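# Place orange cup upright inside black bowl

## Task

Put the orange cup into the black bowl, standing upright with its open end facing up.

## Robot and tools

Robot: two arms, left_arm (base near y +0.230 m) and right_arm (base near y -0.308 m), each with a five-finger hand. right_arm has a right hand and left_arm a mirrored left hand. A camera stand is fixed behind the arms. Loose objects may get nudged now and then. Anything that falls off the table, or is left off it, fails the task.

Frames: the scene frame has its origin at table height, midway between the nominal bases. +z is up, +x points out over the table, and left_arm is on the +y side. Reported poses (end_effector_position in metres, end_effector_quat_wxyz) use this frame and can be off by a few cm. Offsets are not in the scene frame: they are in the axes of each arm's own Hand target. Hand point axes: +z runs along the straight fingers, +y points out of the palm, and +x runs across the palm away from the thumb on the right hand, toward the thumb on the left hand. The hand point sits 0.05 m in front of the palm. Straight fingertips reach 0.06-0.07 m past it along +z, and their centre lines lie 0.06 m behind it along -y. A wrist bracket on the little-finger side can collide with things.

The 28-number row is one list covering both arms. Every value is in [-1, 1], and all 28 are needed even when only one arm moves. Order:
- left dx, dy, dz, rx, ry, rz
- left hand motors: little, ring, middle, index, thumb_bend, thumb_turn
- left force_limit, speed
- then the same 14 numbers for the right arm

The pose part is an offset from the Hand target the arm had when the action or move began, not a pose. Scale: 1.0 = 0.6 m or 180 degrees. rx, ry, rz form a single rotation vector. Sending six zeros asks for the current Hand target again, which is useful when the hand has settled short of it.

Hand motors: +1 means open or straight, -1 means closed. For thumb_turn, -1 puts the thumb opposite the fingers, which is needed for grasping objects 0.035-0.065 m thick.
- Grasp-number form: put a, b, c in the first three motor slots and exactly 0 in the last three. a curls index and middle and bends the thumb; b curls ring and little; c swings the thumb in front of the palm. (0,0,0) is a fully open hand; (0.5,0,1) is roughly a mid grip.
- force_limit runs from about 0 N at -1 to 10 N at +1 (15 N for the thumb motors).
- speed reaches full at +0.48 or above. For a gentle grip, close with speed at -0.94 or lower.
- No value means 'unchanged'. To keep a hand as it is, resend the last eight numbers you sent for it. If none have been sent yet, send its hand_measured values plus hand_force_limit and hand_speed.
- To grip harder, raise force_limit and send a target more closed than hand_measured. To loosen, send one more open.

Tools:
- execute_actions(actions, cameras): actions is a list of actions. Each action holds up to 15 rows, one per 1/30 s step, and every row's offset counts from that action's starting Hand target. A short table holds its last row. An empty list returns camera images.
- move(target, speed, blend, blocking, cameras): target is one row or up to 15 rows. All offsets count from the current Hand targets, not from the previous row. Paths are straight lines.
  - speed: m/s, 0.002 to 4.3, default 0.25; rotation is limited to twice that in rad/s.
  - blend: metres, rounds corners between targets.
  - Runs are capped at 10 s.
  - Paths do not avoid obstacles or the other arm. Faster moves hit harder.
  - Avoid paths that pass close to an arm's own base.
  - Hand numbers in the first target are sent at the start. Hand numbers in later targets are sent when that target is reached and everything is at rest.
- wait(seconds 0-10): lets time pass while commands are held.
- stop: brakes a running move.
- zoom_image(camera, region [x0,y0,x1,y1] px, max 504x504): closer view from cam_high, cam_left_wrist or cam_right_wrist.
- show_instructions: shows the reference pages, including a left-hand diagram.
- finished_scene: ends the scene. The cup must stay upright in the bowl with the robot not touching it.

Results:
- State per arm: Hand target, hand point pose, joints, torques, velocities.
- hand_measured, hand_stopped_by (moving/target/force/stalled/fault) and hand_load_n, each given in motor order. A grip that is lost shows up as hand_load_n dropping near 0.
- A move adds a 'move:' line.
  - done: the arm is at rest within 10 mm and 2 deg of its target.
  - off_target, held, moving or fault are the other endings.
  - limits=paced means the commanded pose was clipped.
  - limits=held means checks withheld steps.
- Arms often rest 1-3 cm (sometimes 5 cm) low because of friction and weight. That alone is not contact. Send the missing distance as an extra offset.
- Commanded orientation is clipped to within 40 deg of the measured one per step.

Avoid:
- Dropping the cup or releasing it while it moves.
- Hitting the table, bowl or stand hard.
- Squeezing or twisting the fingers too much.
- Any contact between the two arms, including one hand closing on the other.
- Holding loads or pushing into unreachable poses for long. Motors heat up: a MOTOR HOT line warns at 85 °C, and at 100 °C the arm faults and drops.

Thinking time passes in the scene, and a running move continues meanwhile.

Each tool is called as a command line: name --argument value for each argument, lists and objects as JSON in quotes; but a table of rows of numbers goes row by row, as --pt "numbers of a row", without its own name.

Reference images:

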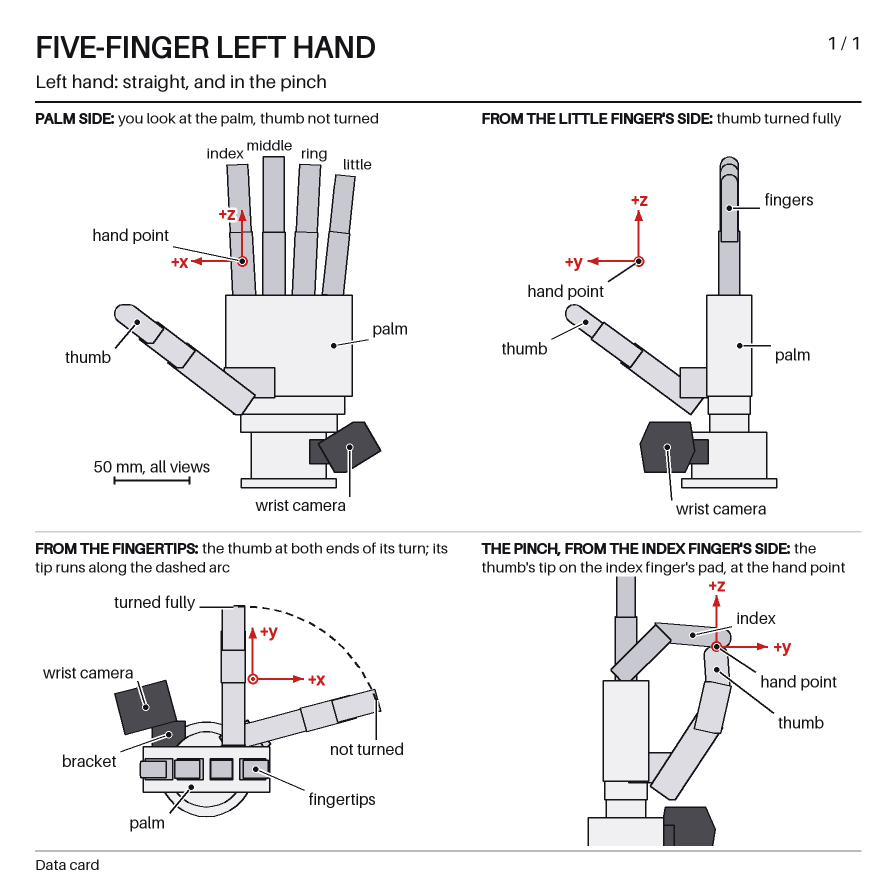

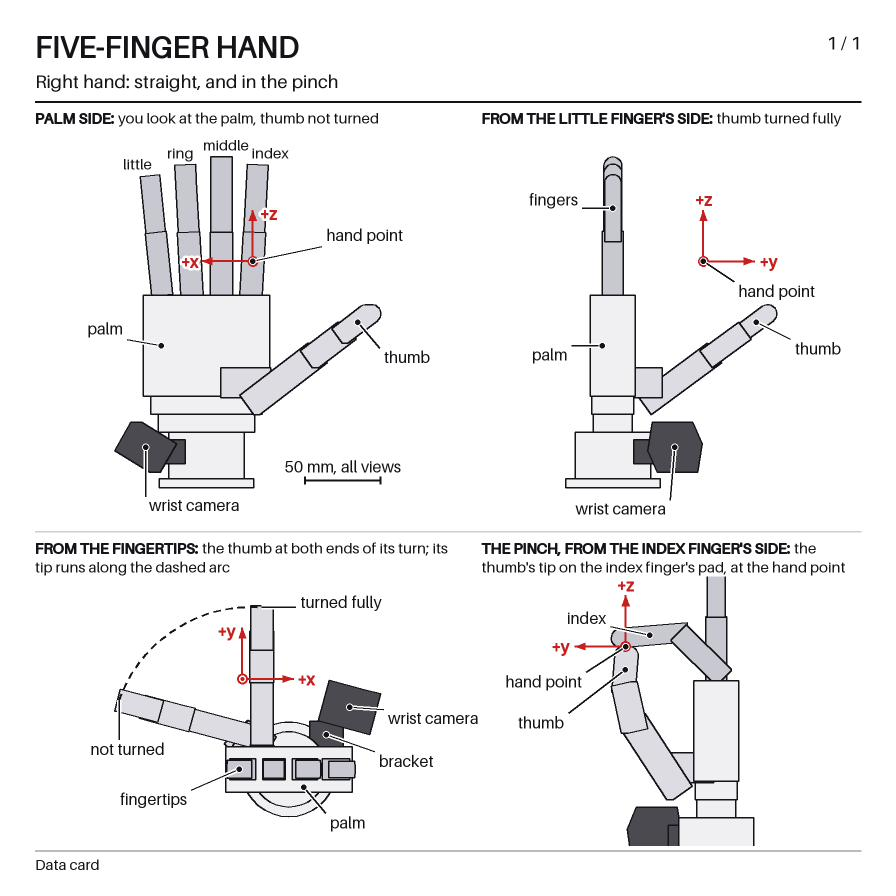

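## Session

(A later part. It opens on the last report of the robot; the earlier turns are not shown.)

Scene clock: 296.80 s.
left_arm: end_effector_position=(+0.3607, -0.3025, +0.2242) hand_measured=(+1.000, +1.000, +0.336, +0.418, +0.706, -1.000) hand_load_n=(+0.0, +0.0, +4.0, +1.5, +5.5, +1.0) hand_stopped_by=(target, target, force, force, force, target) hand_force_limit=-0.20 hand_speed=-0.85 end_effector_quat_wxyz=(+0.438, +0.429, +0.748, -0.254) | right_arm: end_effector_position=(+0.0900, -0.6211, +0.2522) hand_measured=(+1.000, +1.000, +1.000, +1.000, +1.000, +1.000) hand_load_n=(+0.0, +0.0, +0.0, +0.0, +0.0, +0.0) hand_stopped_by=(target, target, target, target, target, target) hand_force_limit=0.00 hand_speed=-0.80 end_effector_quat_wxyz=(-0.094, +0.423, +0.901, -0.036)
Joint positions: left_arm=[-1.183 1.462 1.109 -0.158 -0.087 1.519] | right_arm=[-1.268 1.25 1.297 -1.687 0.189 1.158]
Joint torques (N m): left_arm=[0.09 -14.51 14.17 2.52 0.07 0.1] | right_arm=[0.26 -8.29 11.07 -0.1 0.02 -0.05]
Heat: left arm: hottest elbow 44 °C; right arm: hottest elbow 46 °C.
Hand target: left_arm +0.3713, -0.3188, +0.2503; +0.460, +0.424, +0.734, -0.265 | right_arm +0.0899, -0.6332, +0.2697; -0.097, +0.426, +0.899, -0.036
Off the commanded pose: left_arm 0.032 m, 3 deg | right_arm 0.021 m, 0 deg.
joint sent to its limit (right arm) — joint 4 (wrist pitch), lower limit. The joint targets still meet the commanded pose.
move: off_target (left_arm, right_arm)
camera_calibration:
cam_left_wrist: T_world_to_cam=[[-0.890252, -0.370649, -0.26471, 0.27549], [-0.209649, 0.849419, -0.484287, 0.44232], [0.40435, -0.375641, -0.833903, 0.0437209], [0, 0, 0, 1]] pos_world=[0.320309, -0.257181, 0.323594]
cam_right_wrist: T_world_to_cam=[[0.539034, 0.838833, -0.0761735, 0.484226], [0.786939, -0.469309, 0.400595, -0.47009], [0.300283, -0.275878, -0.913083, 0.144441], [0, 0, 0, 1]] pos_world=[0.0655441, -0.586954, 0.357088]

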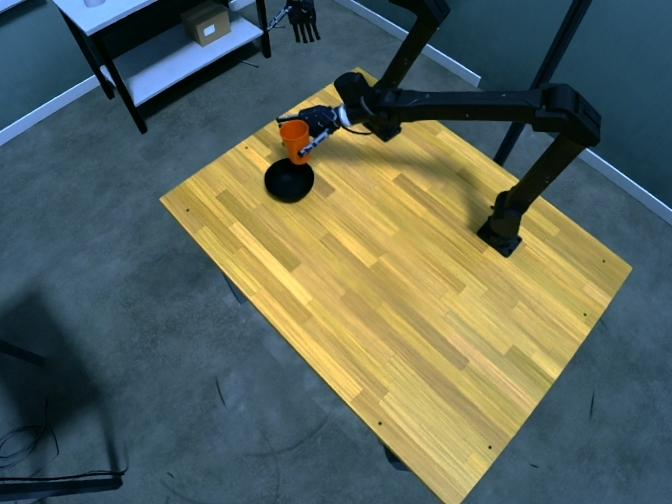

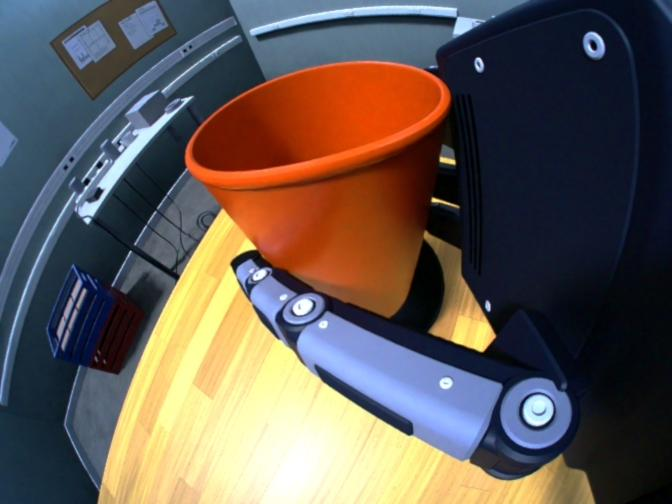

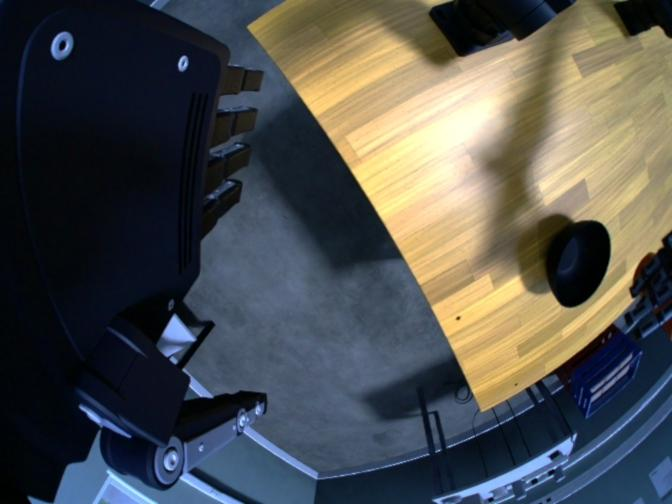

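move --target '[0.0865,0.0018,0.1087,0,-0.0333,0,1,1,-0.4,-0.4,-0.2,-1,-0.2,-0.85,0,0,0,0,0,0,1,1,1,1,1,1,0,-0.8]' --speed 0.15 --cameras '["all"]'

zoom_image --camera "cam_left_wrist" --region '[180, 50, 480, 350]'

zoom_image --camera "cam_high" --region '[235, 100, 395, 240]'

zoom_image --camera "cam_right_wrist" --region '[500, 140, 672, 340]'

Scene clock: 332.93 s.
left_arm: end_effector_position=(+0.3828, -0.3461, +0.1624) hand_measured=(+1.000, +1.000, +0.336, +0.418, +0.706, -1.000) hand_load_n=(+0.0, +0.0, +4.0, +1.5, +5.5, +1.0) hand_stopped_by=(target, target, force, force, force, target) hand_force_limit=-0.20 hand_speed=-0.85 end_effector_quat_wxyz=(+0.484, +0.413, +0.718, -0.283) | right_arm: end_effector_position=(+0.0900, -0.6211, +0.2522) hand_measured=(+1.000, +1.000, +1.000, +1.000, +1.000, +1.000) hand_load_n=(+0.0, +0.0, +0.0, +0.0, +0.0, +0.0) hand_stopped_by=(target, target, target, target, target, target) hand_force_limit=0.00 hand_speed=-0.80 end_effector_quat_wxyz=(-0.094, +0.423, +0.901, -0.036)
Joint positions: left_arm=[-1.179 1.648 1.061 0.205 -0.083 1.531] | right_arm=[-1.268 1.25 1.297 -1.687 0.189 1.158]
Joint torques (N m): left_arm=[0.21 -17.44 10 2.76 0.09 0.07] | right_arm=[0.26 -8.29 11.07 -0.1 0.03 -0.05]
Heat: left arm: hottest elbow 45 °C; right arm: hottest elbow 47 °C.
Hand target: left_arm +0.3902, -0.3494, +0.1749; +0.497, +0.410, +0.709, -0.287 | right_arm +0.0899, -0.6332, +0.2697; -0.097, +0.426, +0.899, -0.036
Off the commanded pose: left_arm 0.015 m, 2 deg | right_arm 0.021 m, 0 deg.
joint sent to its limit (right arm) — joint 4 (wrist pitch), lower limit. The joint targets still meet the commanded pose.
move: off_target (left_arm, right_arm)
camera_calibration:
cam_left_wrist: T_world_to_cam=[[-0.875482, -0.397104, -0.275389, 0.249549], [-0.173047, 0.789695, -0.588589, 0.436347], [0.451205, -0.467644, -0.760081, -0.0948443], [0, 0, 0, 1]] pos_world=[0.336778, -0.289837, 0.253462]
cam_right_wrist: T_world_to_cam=[[0.539034, 0.838833, -0.0761735, 0.484226], [0.786939, -0.469309, 0.400595, -0.47009], [0.300283, -0.275878, -0.913083, 0.144441], [0, 0, 0, 1]] pos_world=[0.0655441, -0.586954, 0.357088]

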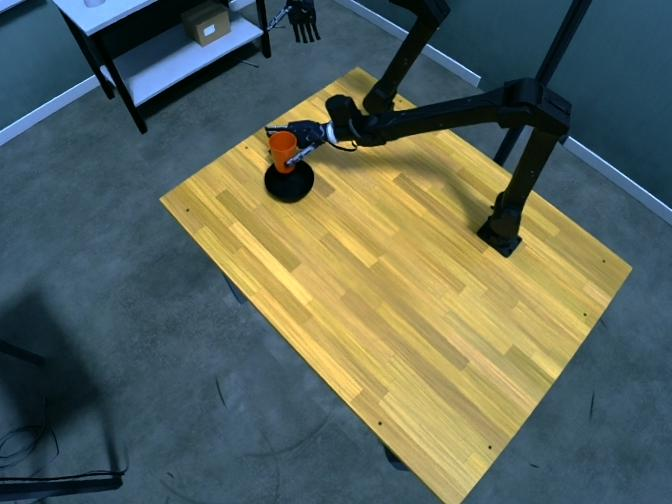

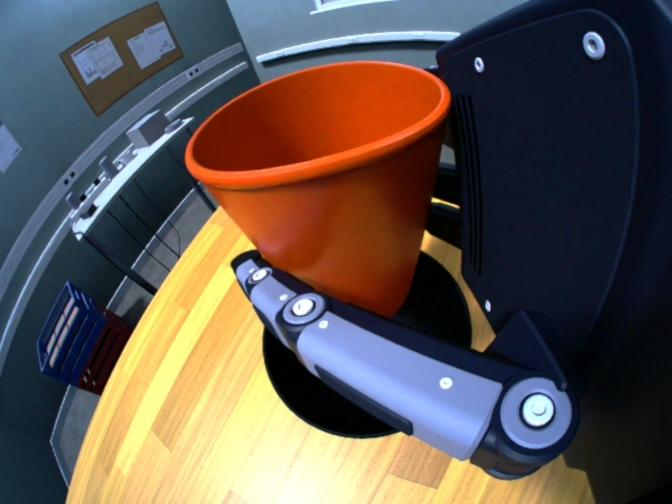

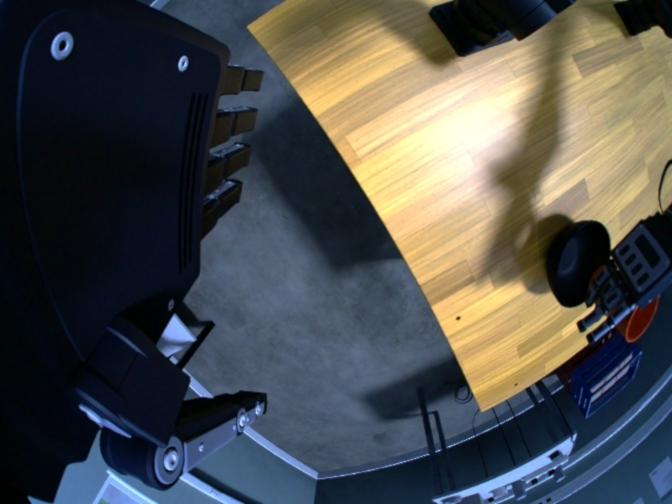

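Scaled by 1.680 from the camera's 672x504 image, which has a finer 960x720 frame.

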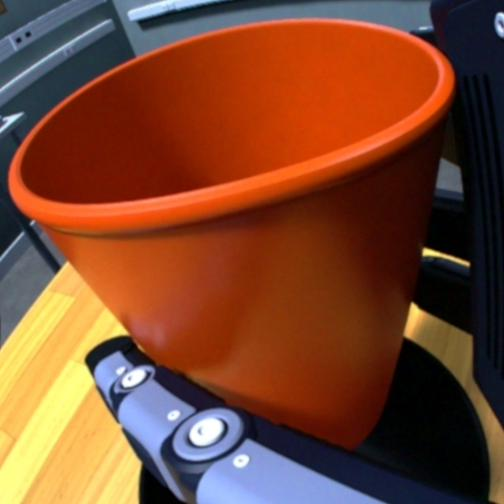

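Scaled by 3.150 from the camera's 672x504 image, which has a finer 960x720 frame.

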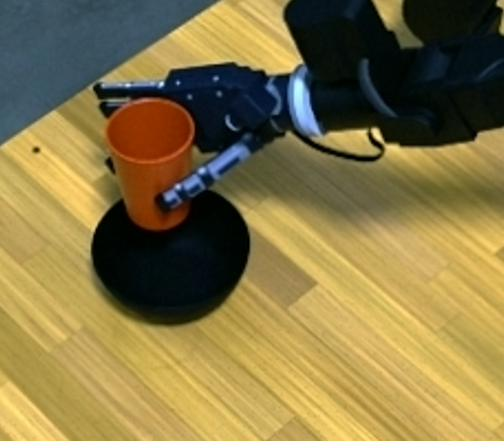

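Scaled by 2.520 from the camera's 672x504 image, which has a finer 960x720 frame.

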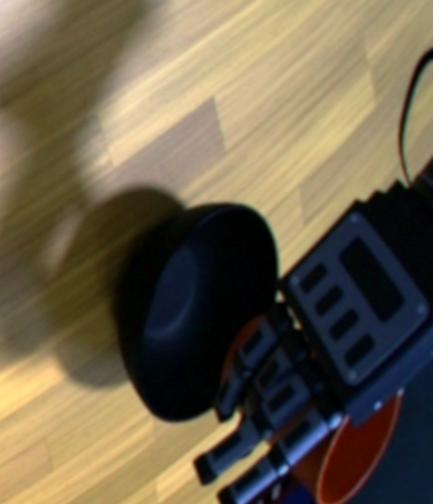

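move --target '[0.1247,0.0092,0.0283,0,0,0,1,1,-0.4,-0.4,-0.2,-1,-0.2,-0.85,0,0,0,0,0,0,1,1,1,1,1,1,0,-0.8]' --speed 0.12 --cameras '["all"]'

zoom_image --camera "cam_left_wrist" --region '[180, 50, 500, 370]'

zoom_image --camera "cam_high" --region '[235, 100, 395, 240]'

zoom_image --camera "cam_right_wrist" --region '[500, 140, 672, 340]'

Scene clock: 345.53 s.
left_arm: end_effector_position=(+0.3831, -0.3362, +0.0922) hand_measured=(+1.000, +1.000, +0.336, +0.418, +0.706, -1.000) hand_load_n=(+0.5, +0.0, +4.0, +1.0, +5.5, +1.0) hand_stopped_by=(target, target, force, force, force, target) hand_force_limit=-0.20 hand_speed=-0.85 end_effector_quat_wxyz=(+0.487, +0.412, +0.715, -0.285) | right_arm: end_effector_position=(+0.0900, -0.6211, +0.2522) hand_measured=(+1.000, +1.000, +1.000, +1.000, +1.000, +1.000) hand_load_n=(+0.0, +0.0, -0.5, +0.0, +0.0, +0.0) hand_stopped_by=(target, target, target, target, target, target) hand_force_limit=0.00 hand_speed=-0.80 end_effector_quat_wxyz=(-0.094, +0.423, +0.901, -0.036)
Joint positions: left_arm=[-1.17 1.755 0.964 0.418 -0.074 1.534] | right_arm=[-1.268 1.25 1.297 -1.687 0.189 1.158]
Joint torques (N m): left_arm=[0.09 -17.38 8.57 2.65 0.11 0.11] | right_arm=[0.26 -8.29 11.07 -0.09 0.03 -0.05]
Heat: left arm: hottest elbow 44 °C; right arm: hottest elbow 47 °C.
Hand target: left_arm +0.3903, -0.3382, +0.0987; +0.497, +0.410, +0.709, -0.287 | right_arm +0.0899, -0.6332, +0.2697; -0.097, +0.426, +0.899, -0.036
Off the commanded pose: left_arm 0.010 m, 1 deg | right_arm 0.021 m, 0 deg.
joint sent to its limit (right arm) — joint 4 (wrist pitch), lower limit. The joint targets still meet the commanded pose.
move: off_target (right_arm)
camera_calibration:
cam_left_wrist: T_world_to_cam=[[-0.8747, -0.398929, -0.275239, 0.233502], [-0.170393, 0.784759, -0.595919, 0.385295], [0.453725, -0.474351, -0.754403, -0.147402], [0, 0, 0, 1]] pos_world=[0.336776, -0.279133, 0.182673]
cam_right_wrist: T_world_to_cam=[[0.539034, 0.838833, -0.0761735, 0.484226], [0.786939, -0.469309, 0.400595, -0.47009], [0.300283, -0.275878, -0.913083, 0.144441], [0, 0, 0, 1]] pos_world=[0.0655441, -0.586954, 0.357088]

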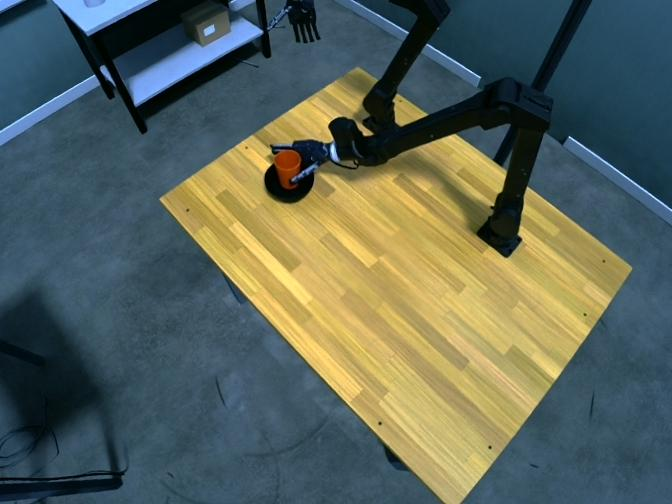

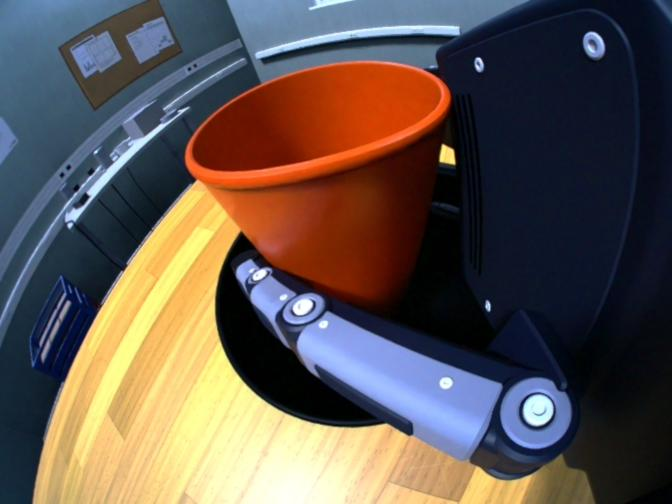

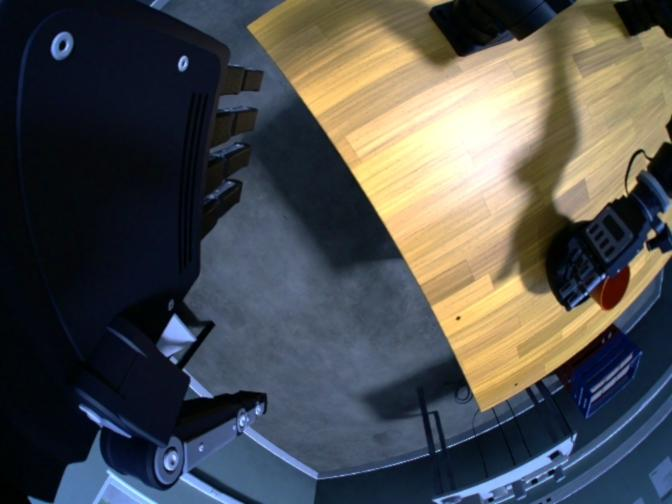

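Scaled by 1.575 from the camera's 672x504 image, which has a finer 960x720 frame.

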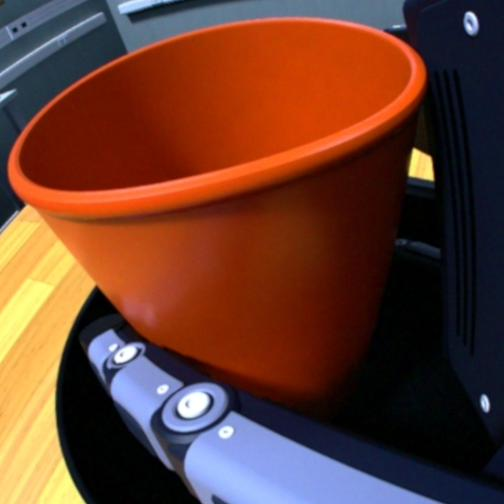

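Scaled by 3.150 from the camera's 672x504 image, which has a finer 960x720 frame.

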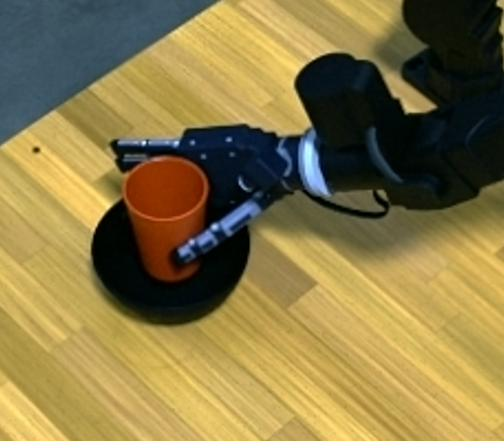

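Scaled by 2.520 from the camera's 672x504 image, which has a finer 960x720 frame.

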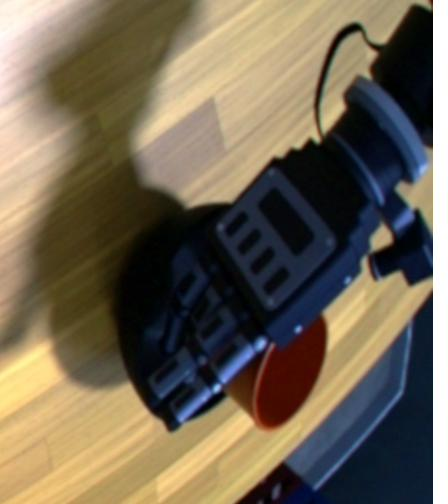

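move --target '[0.0345,0,0.0125,0,0,0,1,1,-0.4,-0.4,-0.2,-1,-0.2,-0.85,0,0,0,0,0,0,1,1,1,1,1,1,0,-0.8]' --speed 0.06 --cameras '["cam_high","cam_left_wrist"]'

zoom_image --camera "cam_high" --region '[245, 130, 345, 215]'

Scene clock: 352.50 s.
left_arm: end_effector_position=(+0.3848, -0.3391, +0.0822) hand_measured=(+1.000, +1.000, +0.336, +0.418, +0.706, -1.000) hand_load_n=(+0.0, +0.0, +4.0, +1.5, +5.5, +1.0) hand_stopped_by=(target, target, force, force, force, target) hand_force_limit=-0.20 hand_speed=-0.85 end_effector_quat_wxyz=(+0.494, +0.408, +0.710, -0.291) | right_arm: end_effector_position=(+0.0900, -0.6211, +0.2522) hand_measured=(+1.000, +1.000, +1.000, +1.000, +1.000, +1.000) hand_load_n=(+0.0, +0.0, +0.0, +0.0, +0.0, +0.0) hand_stopped_by=(target, target, target, target, target, target) hand_force_limit=0.00 hand_speed=-0.80 end_effector_quat_wxyz=(-0.094, +0.423, +0.901, -0.036)
Joint positions: left_arm=[-1.169 1.787 0.957 0.481 -0.073 1.534] | right_arm=[-1.268 1.25 1.297 -1.687 0.189 1.158]
Joint torques (N m): left_arm=[0.21 -16.5 7.76 2.41 0.08 0.11] | right_arm=[0.26 -8.29 11.08 -0.1 0.03 -0.05]
Heat: left arm: hottest elbow 43 °C; right arm: hottest elbow 47 °C.
Hand target: left_arm +0.3903, -0.3382, +0.0768; +0.497, +0.410, +0.709, -0.287 | right_arm +0.0899, -0.6332, +0.2697; -0.097, +0.426, +0.899, -0.036
Off the commanded pose: left_arm 0.008 m, 1 deg | right_arm 0.021 m, 0 deg.
joint sent to its limit (right arm) — joint 4 (wrist pitch), lower limit. The joint targets still meet the commanded pose.
move: off_target (right_arm)
camera_calibration:
cam_left_wrist: T_world_to_cam=[[-0.872289, -0.404296, -0.275056, 0.228288], [-0.164554, 0.772391, -0.613461, 0.376907], [0.46047, -0.489854, -0.740277, -0.166169], [0, 0, 0, 1]] pos_world=[0.33767, -0.280222, 0.170999]
Images, in order (width x height): cam_high 672x504, cam_left_wrist 672x504.

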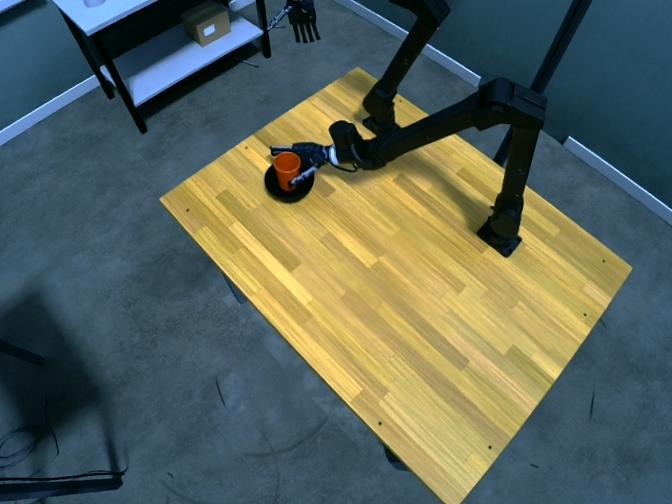

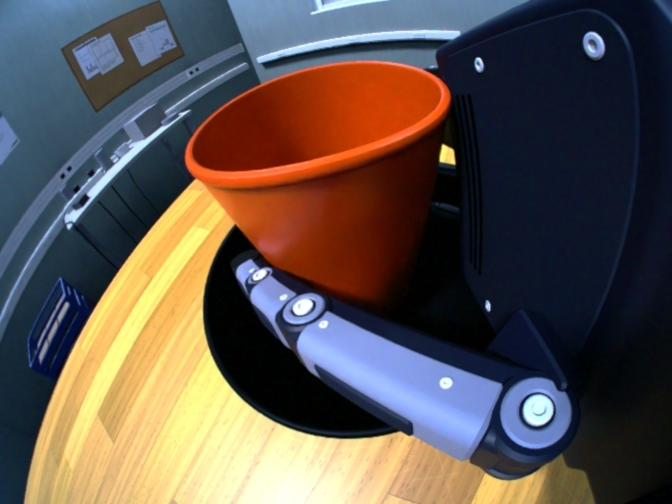

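Scaled by 5.040 from the camera's 672x504 image, which has a finer 960x720 frame.

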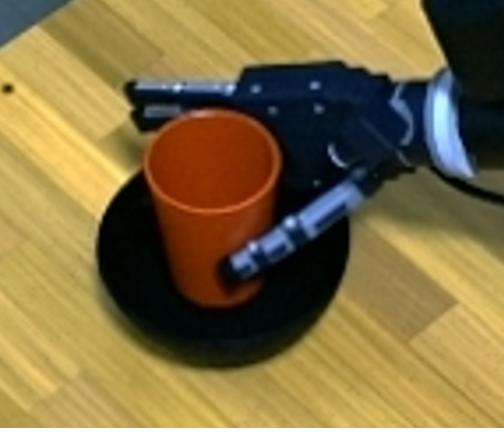

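move --target '[0.0157,0,0.0057,0,0,0,1,1,-0.4,-0.4,-0.2,-1,-0.2,-0.85,0,0,0,0,0,0,1,1,1,1,1,1,0,-0.8]' --speed 0.06 --cameras '["cam_high","cam_left_wrist"]'

zoom_image --camera "cam_high" --region '[245, 130, 345, 215]'

Scene clock: 363.17 s.
left_arm: end_effector_position=(+0.3861, -0.3419, +0.0820) hand_measured=(+1.000, +1.000, +0.336, +0.418, +0.706, -1.000) hand_load_n=(+0.0, +0.0, +4.0, +1.0, +5.5, +1.0) hand_stopped_by=(target, target, force, force, force, target) hand_force_limit=-0.20 hand_speed=-0.85 end_effector_quat_wxyz=(+0.501, +0.405, +0.705, -0.296) | right_arm: end_effector_position=(+0.0900, -0.6211, +0.2522) hand_measured=(+1.000, +1.000, +1.000, +1.000, +1.000, +1.000) hand_load_n=(+0.0, +0.0, +0.0, +0.0, +0.0, +0.0) hand_stopped_by=(target, target, target, target, target, target) hand_force_limit=0.00 hand_speed=-0.80 end_effector_quat_wxyz=(-0.094, +0.423, +0.901, -0.036)
Joint positions: left_arm=[-1.169 1.799 0.957 0.512 -0.073 1.534] | right_arm=[-1.268 1.25 1.297 -1.687 0.189 1.158]
Joint torques (N m): left_arm=[0.09 -15.85 7.24 2.33 0.07 0.12] | right_arm=[0.26 -8.29 11.08 -0.1 0.03 -0.05]
Heat: left arm: hottest elbow 42 °C; right arm: hottest elbow 48 °C.
Hand target: left_arm +0.3903, -0.3382, +0.0667; +0.497, +0.410, +0.709, -0.287 | right_arm +0.0899, -0.6332, +0.2697; -0.097, +0.426, +0.899, -0.036
Off the commanded pose: left_arm 0.016 m, 1 deg | right_arm 0.021 m, 0 deg.
joint sent to its limit (right arm) — joint 4 (wrist pitch), lower limit. The joint targets still meet the commanded pose.
move: off_target (left_arm, right_arm)
camera_calibration:
cam_left_wrist: T_world_to_cam=[[-0.870007, -0.409181, -0.275062, 0.225678], [-0.159463, 0.76143, -0.628327, 0.374681], [0.46654, -0.502787, -0.727699, -0.17614], [0, 0, 0, 1]] pos_world=[0.338265, -0.281511, 0.169322]
Images, in order (width x height): cam_high 672x504, cam_left_wrist 672x504.

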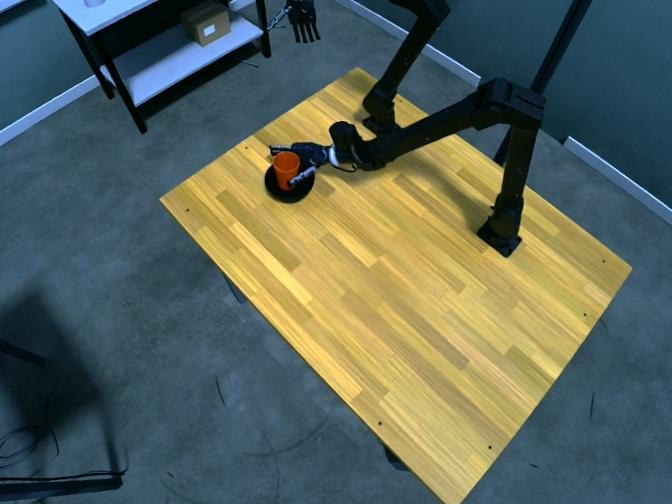

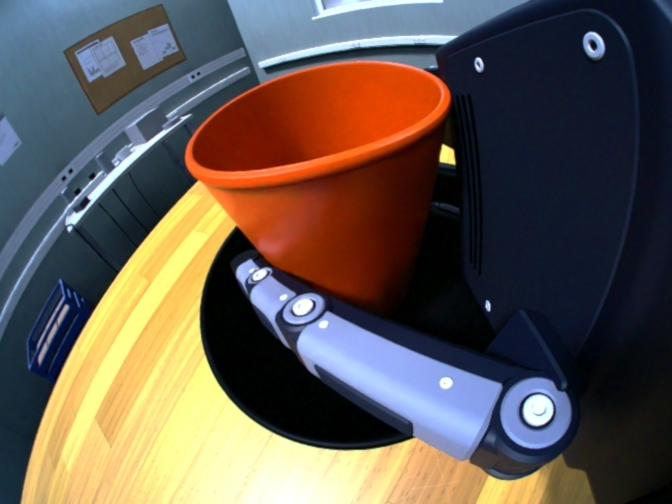

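Scaled by 5.040 from the camera's 672x504 image, which has a finer 960x720 frame.

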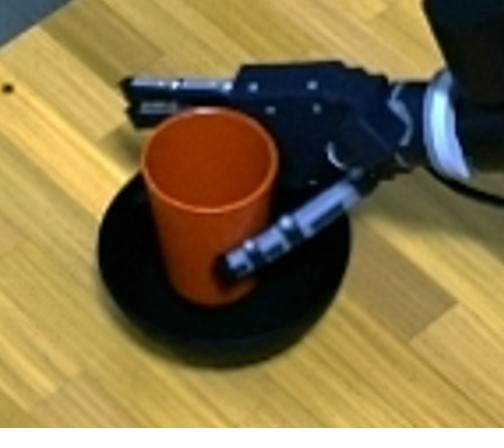

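move --target '[-0.0237,0,-0.014,0,0.0167,0,1,1,-0.4,-0.4,-0.2,-1,-0.2,-0.85,0,0,0,0,0,0,1,1,1,1,1,1,0,-0.8]' --speed 0.06 --cameras '["all"]'

zoom_image --camera "cam_high" --region '[245, 130, 345, 215]'

zoom_image --camera "cam_right_wrist" --region '[520, 180, 672, 330]'

zoom_image --camera "cam_left_wrist" --region '[180, 50, 500, 370]'

Scene clock: 380.97 s.
left_arm: end_effector_position=(+0.3834, -0.3293, +0.0702) hand_measured=(+1.000, +1.000, +0.336, +0.418, +0.706, -1.000) hand_load_n=(+0.0, +0.0, +4.0, +1.5, +5.5, +1.0) hand_stopped_by=(target, target, force, force, force, target) hand_force_limit=-0.20 hand_speed=-0.85 end_effector_quat_wxyz=(+0.472, +0.418, +0.726, -0.275) | right_arm: end_effector_position=(+0.0900, -0.6211, +0.2522) hand_measured=(+1.000, +1.000, +1.000, +1.000, +1.000, +1.000) hand_load_n=(+0.0, +0.0, +0.0, +0.0, +0.0, +0.0) hand_stopped_by=(target, target, target, target, target, target) hand_force_limit=0.00 hand_speed=-0.80 end_effector_quat_wxyz=(-0.094, +0.423, +0.901, -0.036)
Joint positions: left_arm=[-1.164 1.779 0.957 0.405 -0.071 1.534] | right_arm=[-1.268 1.25 1.297 -1.687 0.189 1.158]
Joint torques (N m): left_arm=[-0.15 -18.37 9.66 1.31 0.04 0.1] | right_arm=[0.26 -8.23 11.08 -0.09 0.03 -0.05]
Heat: left arm: hottest elbow 41 °C; right arm: hottest elbow 48 °C.
Hand target: left_arm +0.3888, -0.3356, +0.0830; +0.479, +0.417, +0.722, -0.276 | right_arm +0.0899, -0.6332, +0.2697; -0.097, +0.426, +0.899, -0.036
Off the commanded pose: left_arm 0.015 m, 1 deg | right_arm 0.021 m, 0 deg.
joint sent to its limit (right arm) — joint 4 (wrist pitch), lower limit. The joint targets still meet the commanded pose.
move: off_target (left_arm, right_arm)
camera_calibration:
cam_left_wrist: T_world_to_cam=[[-0.879045, -0.39034, -0.273705, 0.234779], [-0.184002, 0.807424, -0.560544, 0.37698], [0.439798, -0.442382, -0.781585, -0.143114], [0, 0, 0, 1]] pos_world=[0.338688, -0.27605, 0.163718]
cam_right_wrist: T_world_to_cam=[[0.539034, 0.838833, -0.0761735, 0.484226], [0.786939, -0.469309, 0.400595, -0.47009], [0.300283, -0.275878, -0.913083, 0.144441], [0, 0, 0, 1]] pos_world=[0.0655441, -0.586954, 0.357088]

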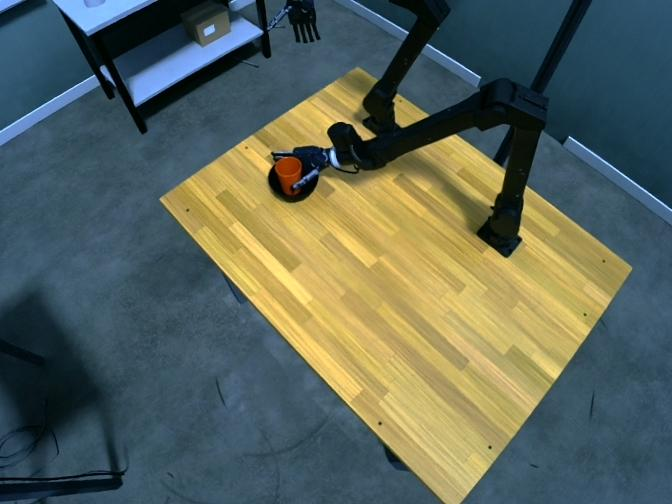

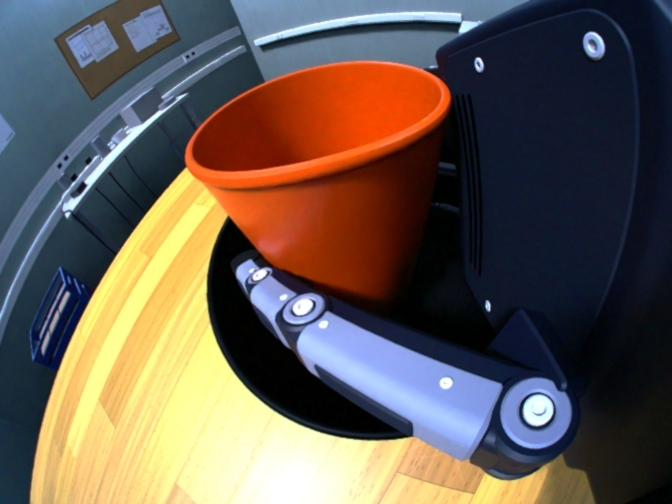

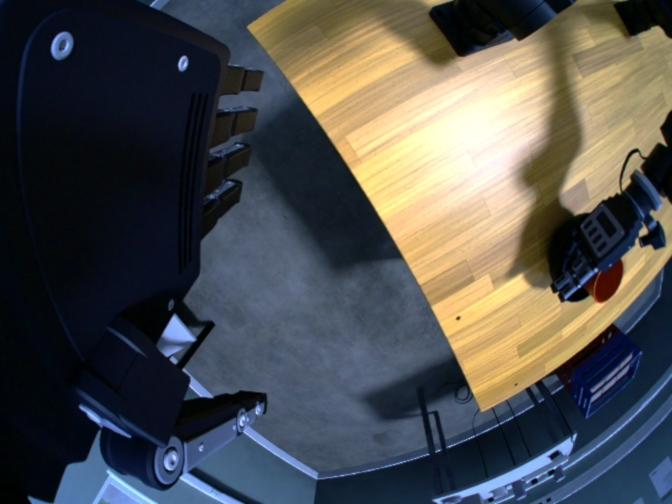

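Scaled by 5.040 from the camera's 672x504 image, which has a finer 960x720 frame.

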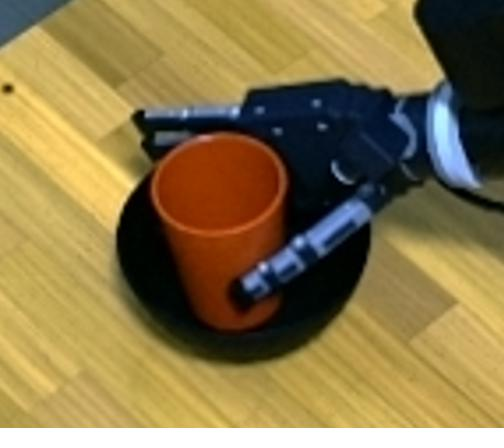

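Scaled by 3.316 from the camera's 672x504 image, which has a finer 960x720 frame.

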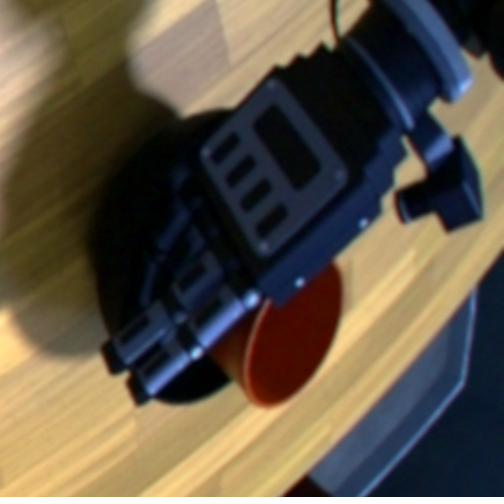

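Scaled by 1.575 from the camera's 672x504 image, which has a finer 960x720 frame.

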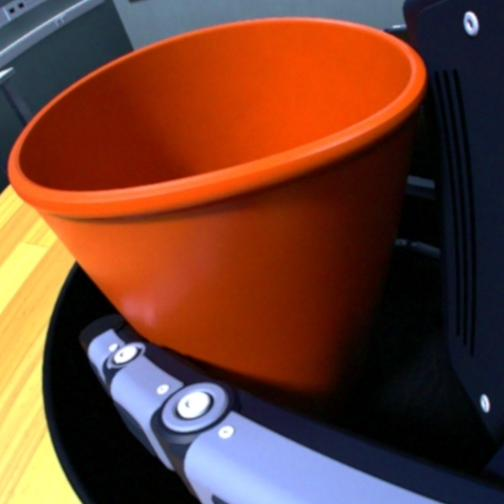

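move --pt "-0.0461 0 -0.0195 0 0 0 1 1 -0.4 -0.4 -0.2 -1 -0.2 -0.85 0 0 0 0 0 0 1 1 1 1 1 1 0 -0.8" --pt "-0.0502 -0.0132 -0.0398 0 0 0 1 1 -0.4 -0.4 -0.2 -1 -0.2 -0.85 0 0 0 0 0 0 1 1 1 1 1 1 0 -0.8" --speed 0.06 --blend 0.01 --cameras '["all"]'

zoom_image --camera "cam_high" --region '[245, 130, 345, 215]'

zoom_image --camera "cam_right_wrist" --region '[520, 180, 672, 330]'

Scene clock: 403.07 s.
left_arm: end_effector_position=(+0.3774, -0.3202, +0.0998) hand_measured=(+1.000, +1.000, +0.336, +0.418, +0.706, -1.000) hand_load_n=(+0.0, +0.0, +4.0, +1.5, +6.0, +1.0) hand_stopped_by=(target, target, force, force, force, target) hand_force_limit=-0.20 hand_speed=-0.85 end_effector_quat_wxyz=(+0.467, +0.420, +0.731, -0.267) | right_arm: end_effector_position=(+0.0900, -0.6211, +0.2522) hand_measured=(+1.000, +1.000, +1.000, +1.000, +1.000, +1.000) hand_load_n=(+0.0, +0.0, +0.0, +0.0, +0.0, +0.0) hand_stopped_by=(target, target, target, target, target, target) hand_force_limit=0.00 hand_speed=-0.80 end_effector_quat_wxyz=(-0.094, +0.423, +0.901, -0.036)
Joint positions: left_arm=[-1.171 1.695 0.957 0.303 -0.084 1.534] | right_arm=[-1.268 1.25 1.297 -1.687 0.189 1.158]
Joint torques (N m): left_arm=[-1.55 -18.49 10.15 1.74 -0.07 0.01] | right_arm=[0.26 -8.29 11.08 -0.1 0.03 -0.05]
Heat: left arm: hottest elbow 42 °C; right arm: hottest elbow 48 °C.
Hand target: left_arm +0.3768, -0.3306, +0.1202; +0.479, +0.417, +0.722, -0.276 | right_arm +0.0899, -0.6332, +0.2697; -0.097, +0.426, +0.899, -0.036
Off the commanded pose: left_arm 0.023 m, 2 deg | right_arm 0.021 m, 0 deg.
joint sent to its limit (right arm) — joint 4 (wrist pitch), lower limit. The joint targets still meet the commanded pose.
move: off_target (left_arm, right_arm); blend cut to 0.0074 m at target 1
camera_calibration:
cam_left_wrist: T_world_to_cam=[[-0.877679, -0.39007, -0.278434, 0.241178], [-0.190357, 0.816926, -0.544423, 0.38896], [0.439823, -0.424827, -0.791251, -0.106801], [0, 0, 0, 1]] pos_world=[0.332691, -0.269047, 0.194405]
cam_right_wrist: T_world_to_cam=[[0.539034, 0.838833, -0.0761735, 0.484226], [0.786939, -0.469309, 0.400595, -0.47009], [0.300283, -0.275878, -0.913083, 0.144441], [0, 0, 0, 1]] pos_world=[0.0655441, -0.586954, 0.357088]

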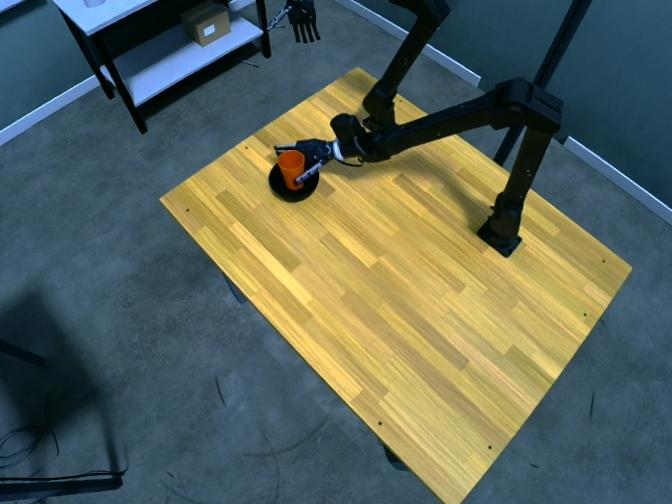

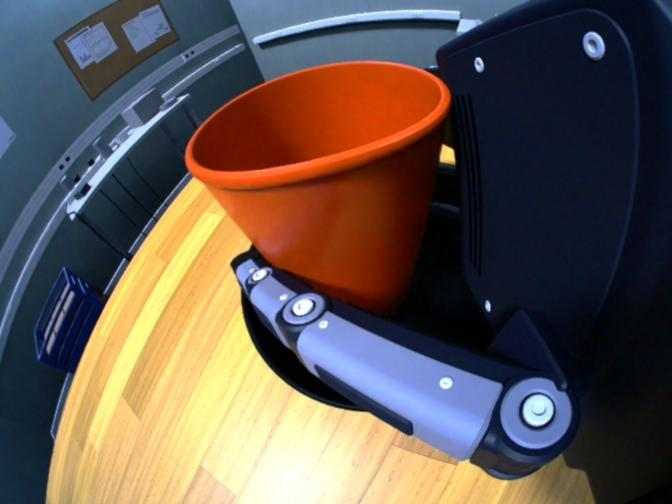

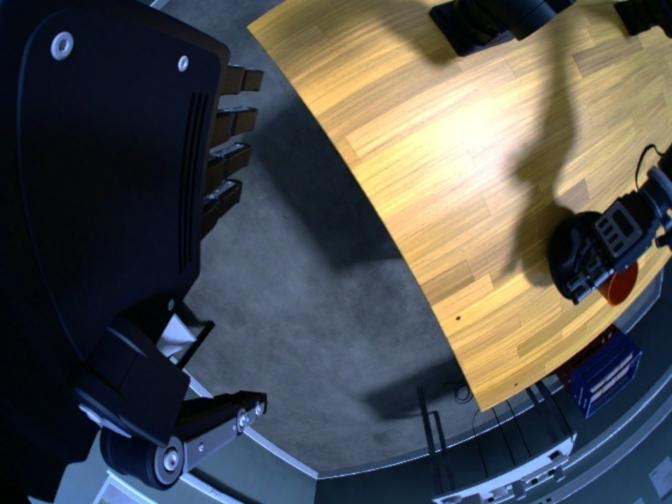

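Scaled by 5.040 from the camera's 672x504 image, which has a finer 960x720 frame.

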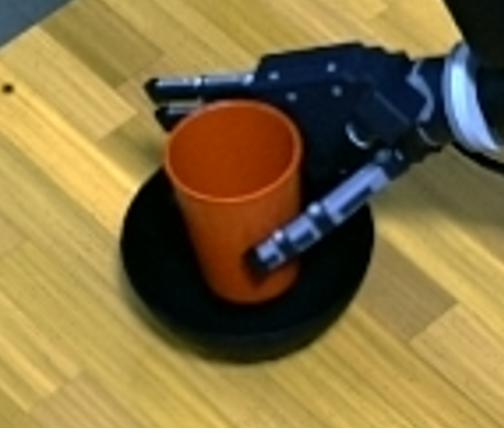

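Scaled by 3.316 from the camera's 672x504 image, which has a finer 960x720 frame.

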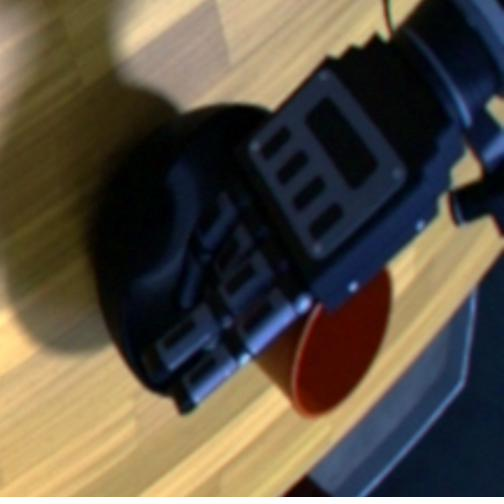

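zoom_image --camera "cam_left_wrist" --region '[400, 130, 500, 230]'

zoom_image --camera "cam_left_wrist" --region '[220, 230, 460, 430]'

Scaled by 5.040 from the camera's 672x504 image, which has a finer 960x720 frame.

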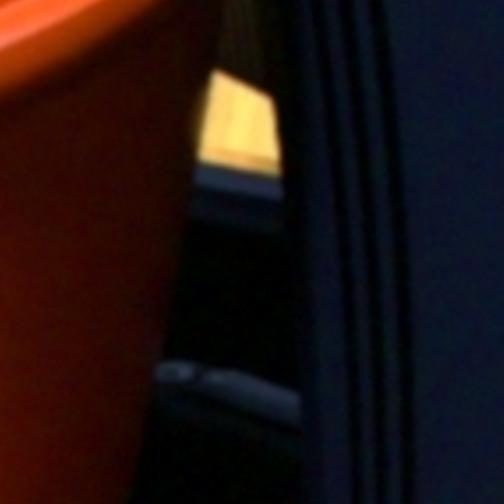

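Scaled by 2.100 from the camera's 672x504 image, which has a finer 960x720 frame.

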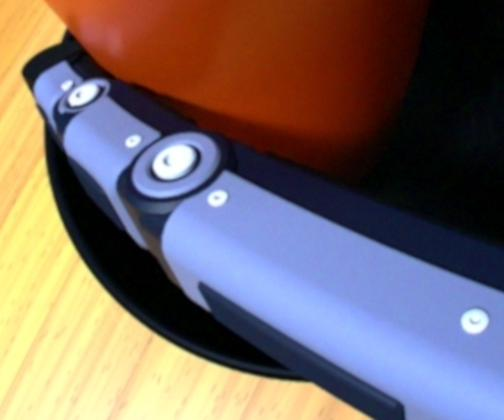

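move --target '[0.0387,0,0.0164,0,0,0,1,1,-0.4,-0.4,-0.2,-1,-0.2,-0.85,0,0,0,0,0,0,1,1,1,1,1,1,0,-0.8]' --speed 0.05 --cameras '["cam_high","cam_left_wrist"]'

zoom_image --camera "cam_high" --region '[245, 130, 345, 215]'

Scene clock: 439.57 s.
left_arm: end_effector_position=(+0.3795, -0.3251, +0.0937) hand_measured=(+1.000, +1.000, +0.336, +0.418, +0.706, -1.000) hand_load_n=(+0.0, +0.0, +4.0, +1.5, +5.5, +1.0) hand_stopped_by=(target, target, force, force, force, target) hand_force_limit=-0.20 hand_speed=-0.85 end_effector_quat_wxyz=(+0.474, +0.417, +0.727, -0.272) | right_arm: end_effector_position=(+0.0900, -0.6211, +0.2522) hand_measured=(+1.000, +1.000, +1.000, +1.000, +1.000, +1.000) hand_load_n=(+0.0, +0.0, +0.0, -0.5, +0.0, +0.0) hand_stopped_by=(target, target, target, target, target, target) hand_force_limit=0.00 hand_speed=-0.80 end_effector_quat_wxyz=(-0.094, +0.423, +0.901, -0.036)
Joint positions: left_arm=[-1.171 1.721 0.957 0.348 -0.084 1.534] | right_arm=[-1.268 1.25 1.297 -1.687 0.189 1.158]
Joint torques (N m): left_arm=[-1.32 -16.85 8.32 2.45 -0.08 0.01] | right_arm=[0.26 -8.29 11.08 -0.1 0.03 -0.05]
Heat: left arm: hottest elbow 42 °C; right arm: hottest elbow 49 °C.
Hand target: left_arm +0.3767, -0.3308, +0.0949; +0.479, +0.417, +0.722, -0.276 | right_arm +0.0899, -0.6332, +0.2697; -0.097, +0.426, +0.899, -0.036
Off the commanded pose: left_arm 0.006 m, 1 deg | right_arm 0.021 m, 0 deg.
joint sent to its limit (right arm) — joint 4 (wrist pitch), lower limit. The joint targets still meet the commanded pose.
move: off_target (right_arm)
camera_calibration:
cam_left_wrist: T_world_to_cam=[[-0.875591, -0.394526, -0.278728, 0.237237], [-0.185588, 0.807478, -0.559943, 0.386692], [0.445979, -0.438552, -0.78024, -0.122426], [0, 0, 0, 1]] pos_world=[0.334087, -0.272339, 0.187128]
Images, in order (width x height): cam_high 672x504, cam_left_wrist 672x504.

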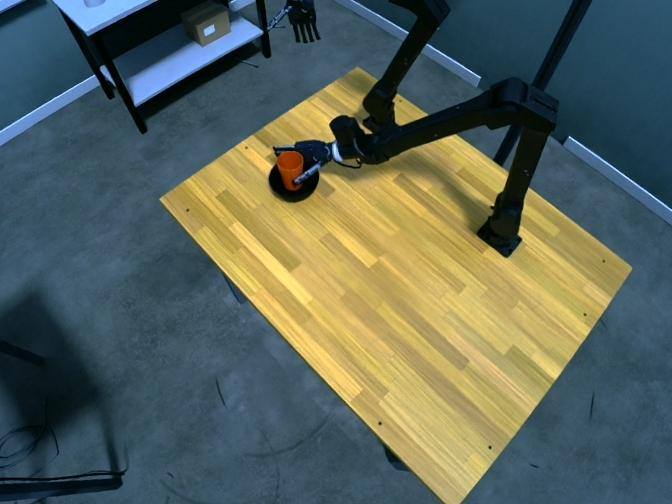

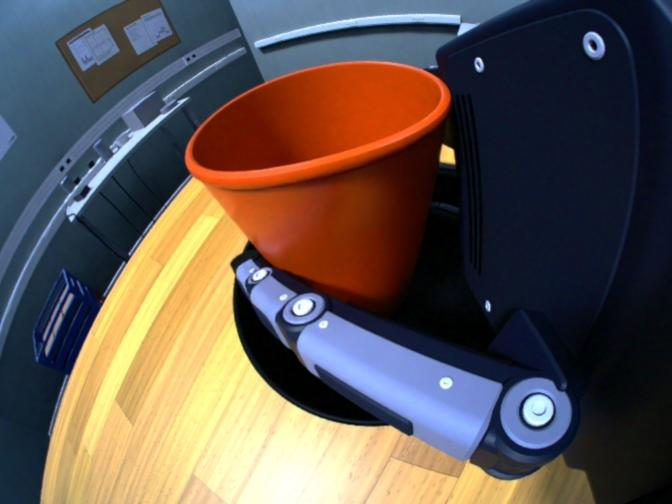

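Scaled by 5.040 from the camera's 672x504 image, which has a finer 960x720 frame.

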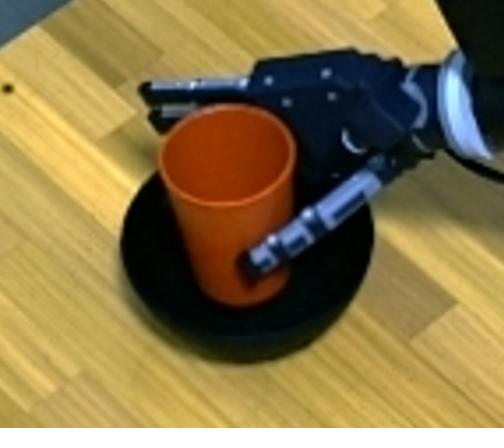

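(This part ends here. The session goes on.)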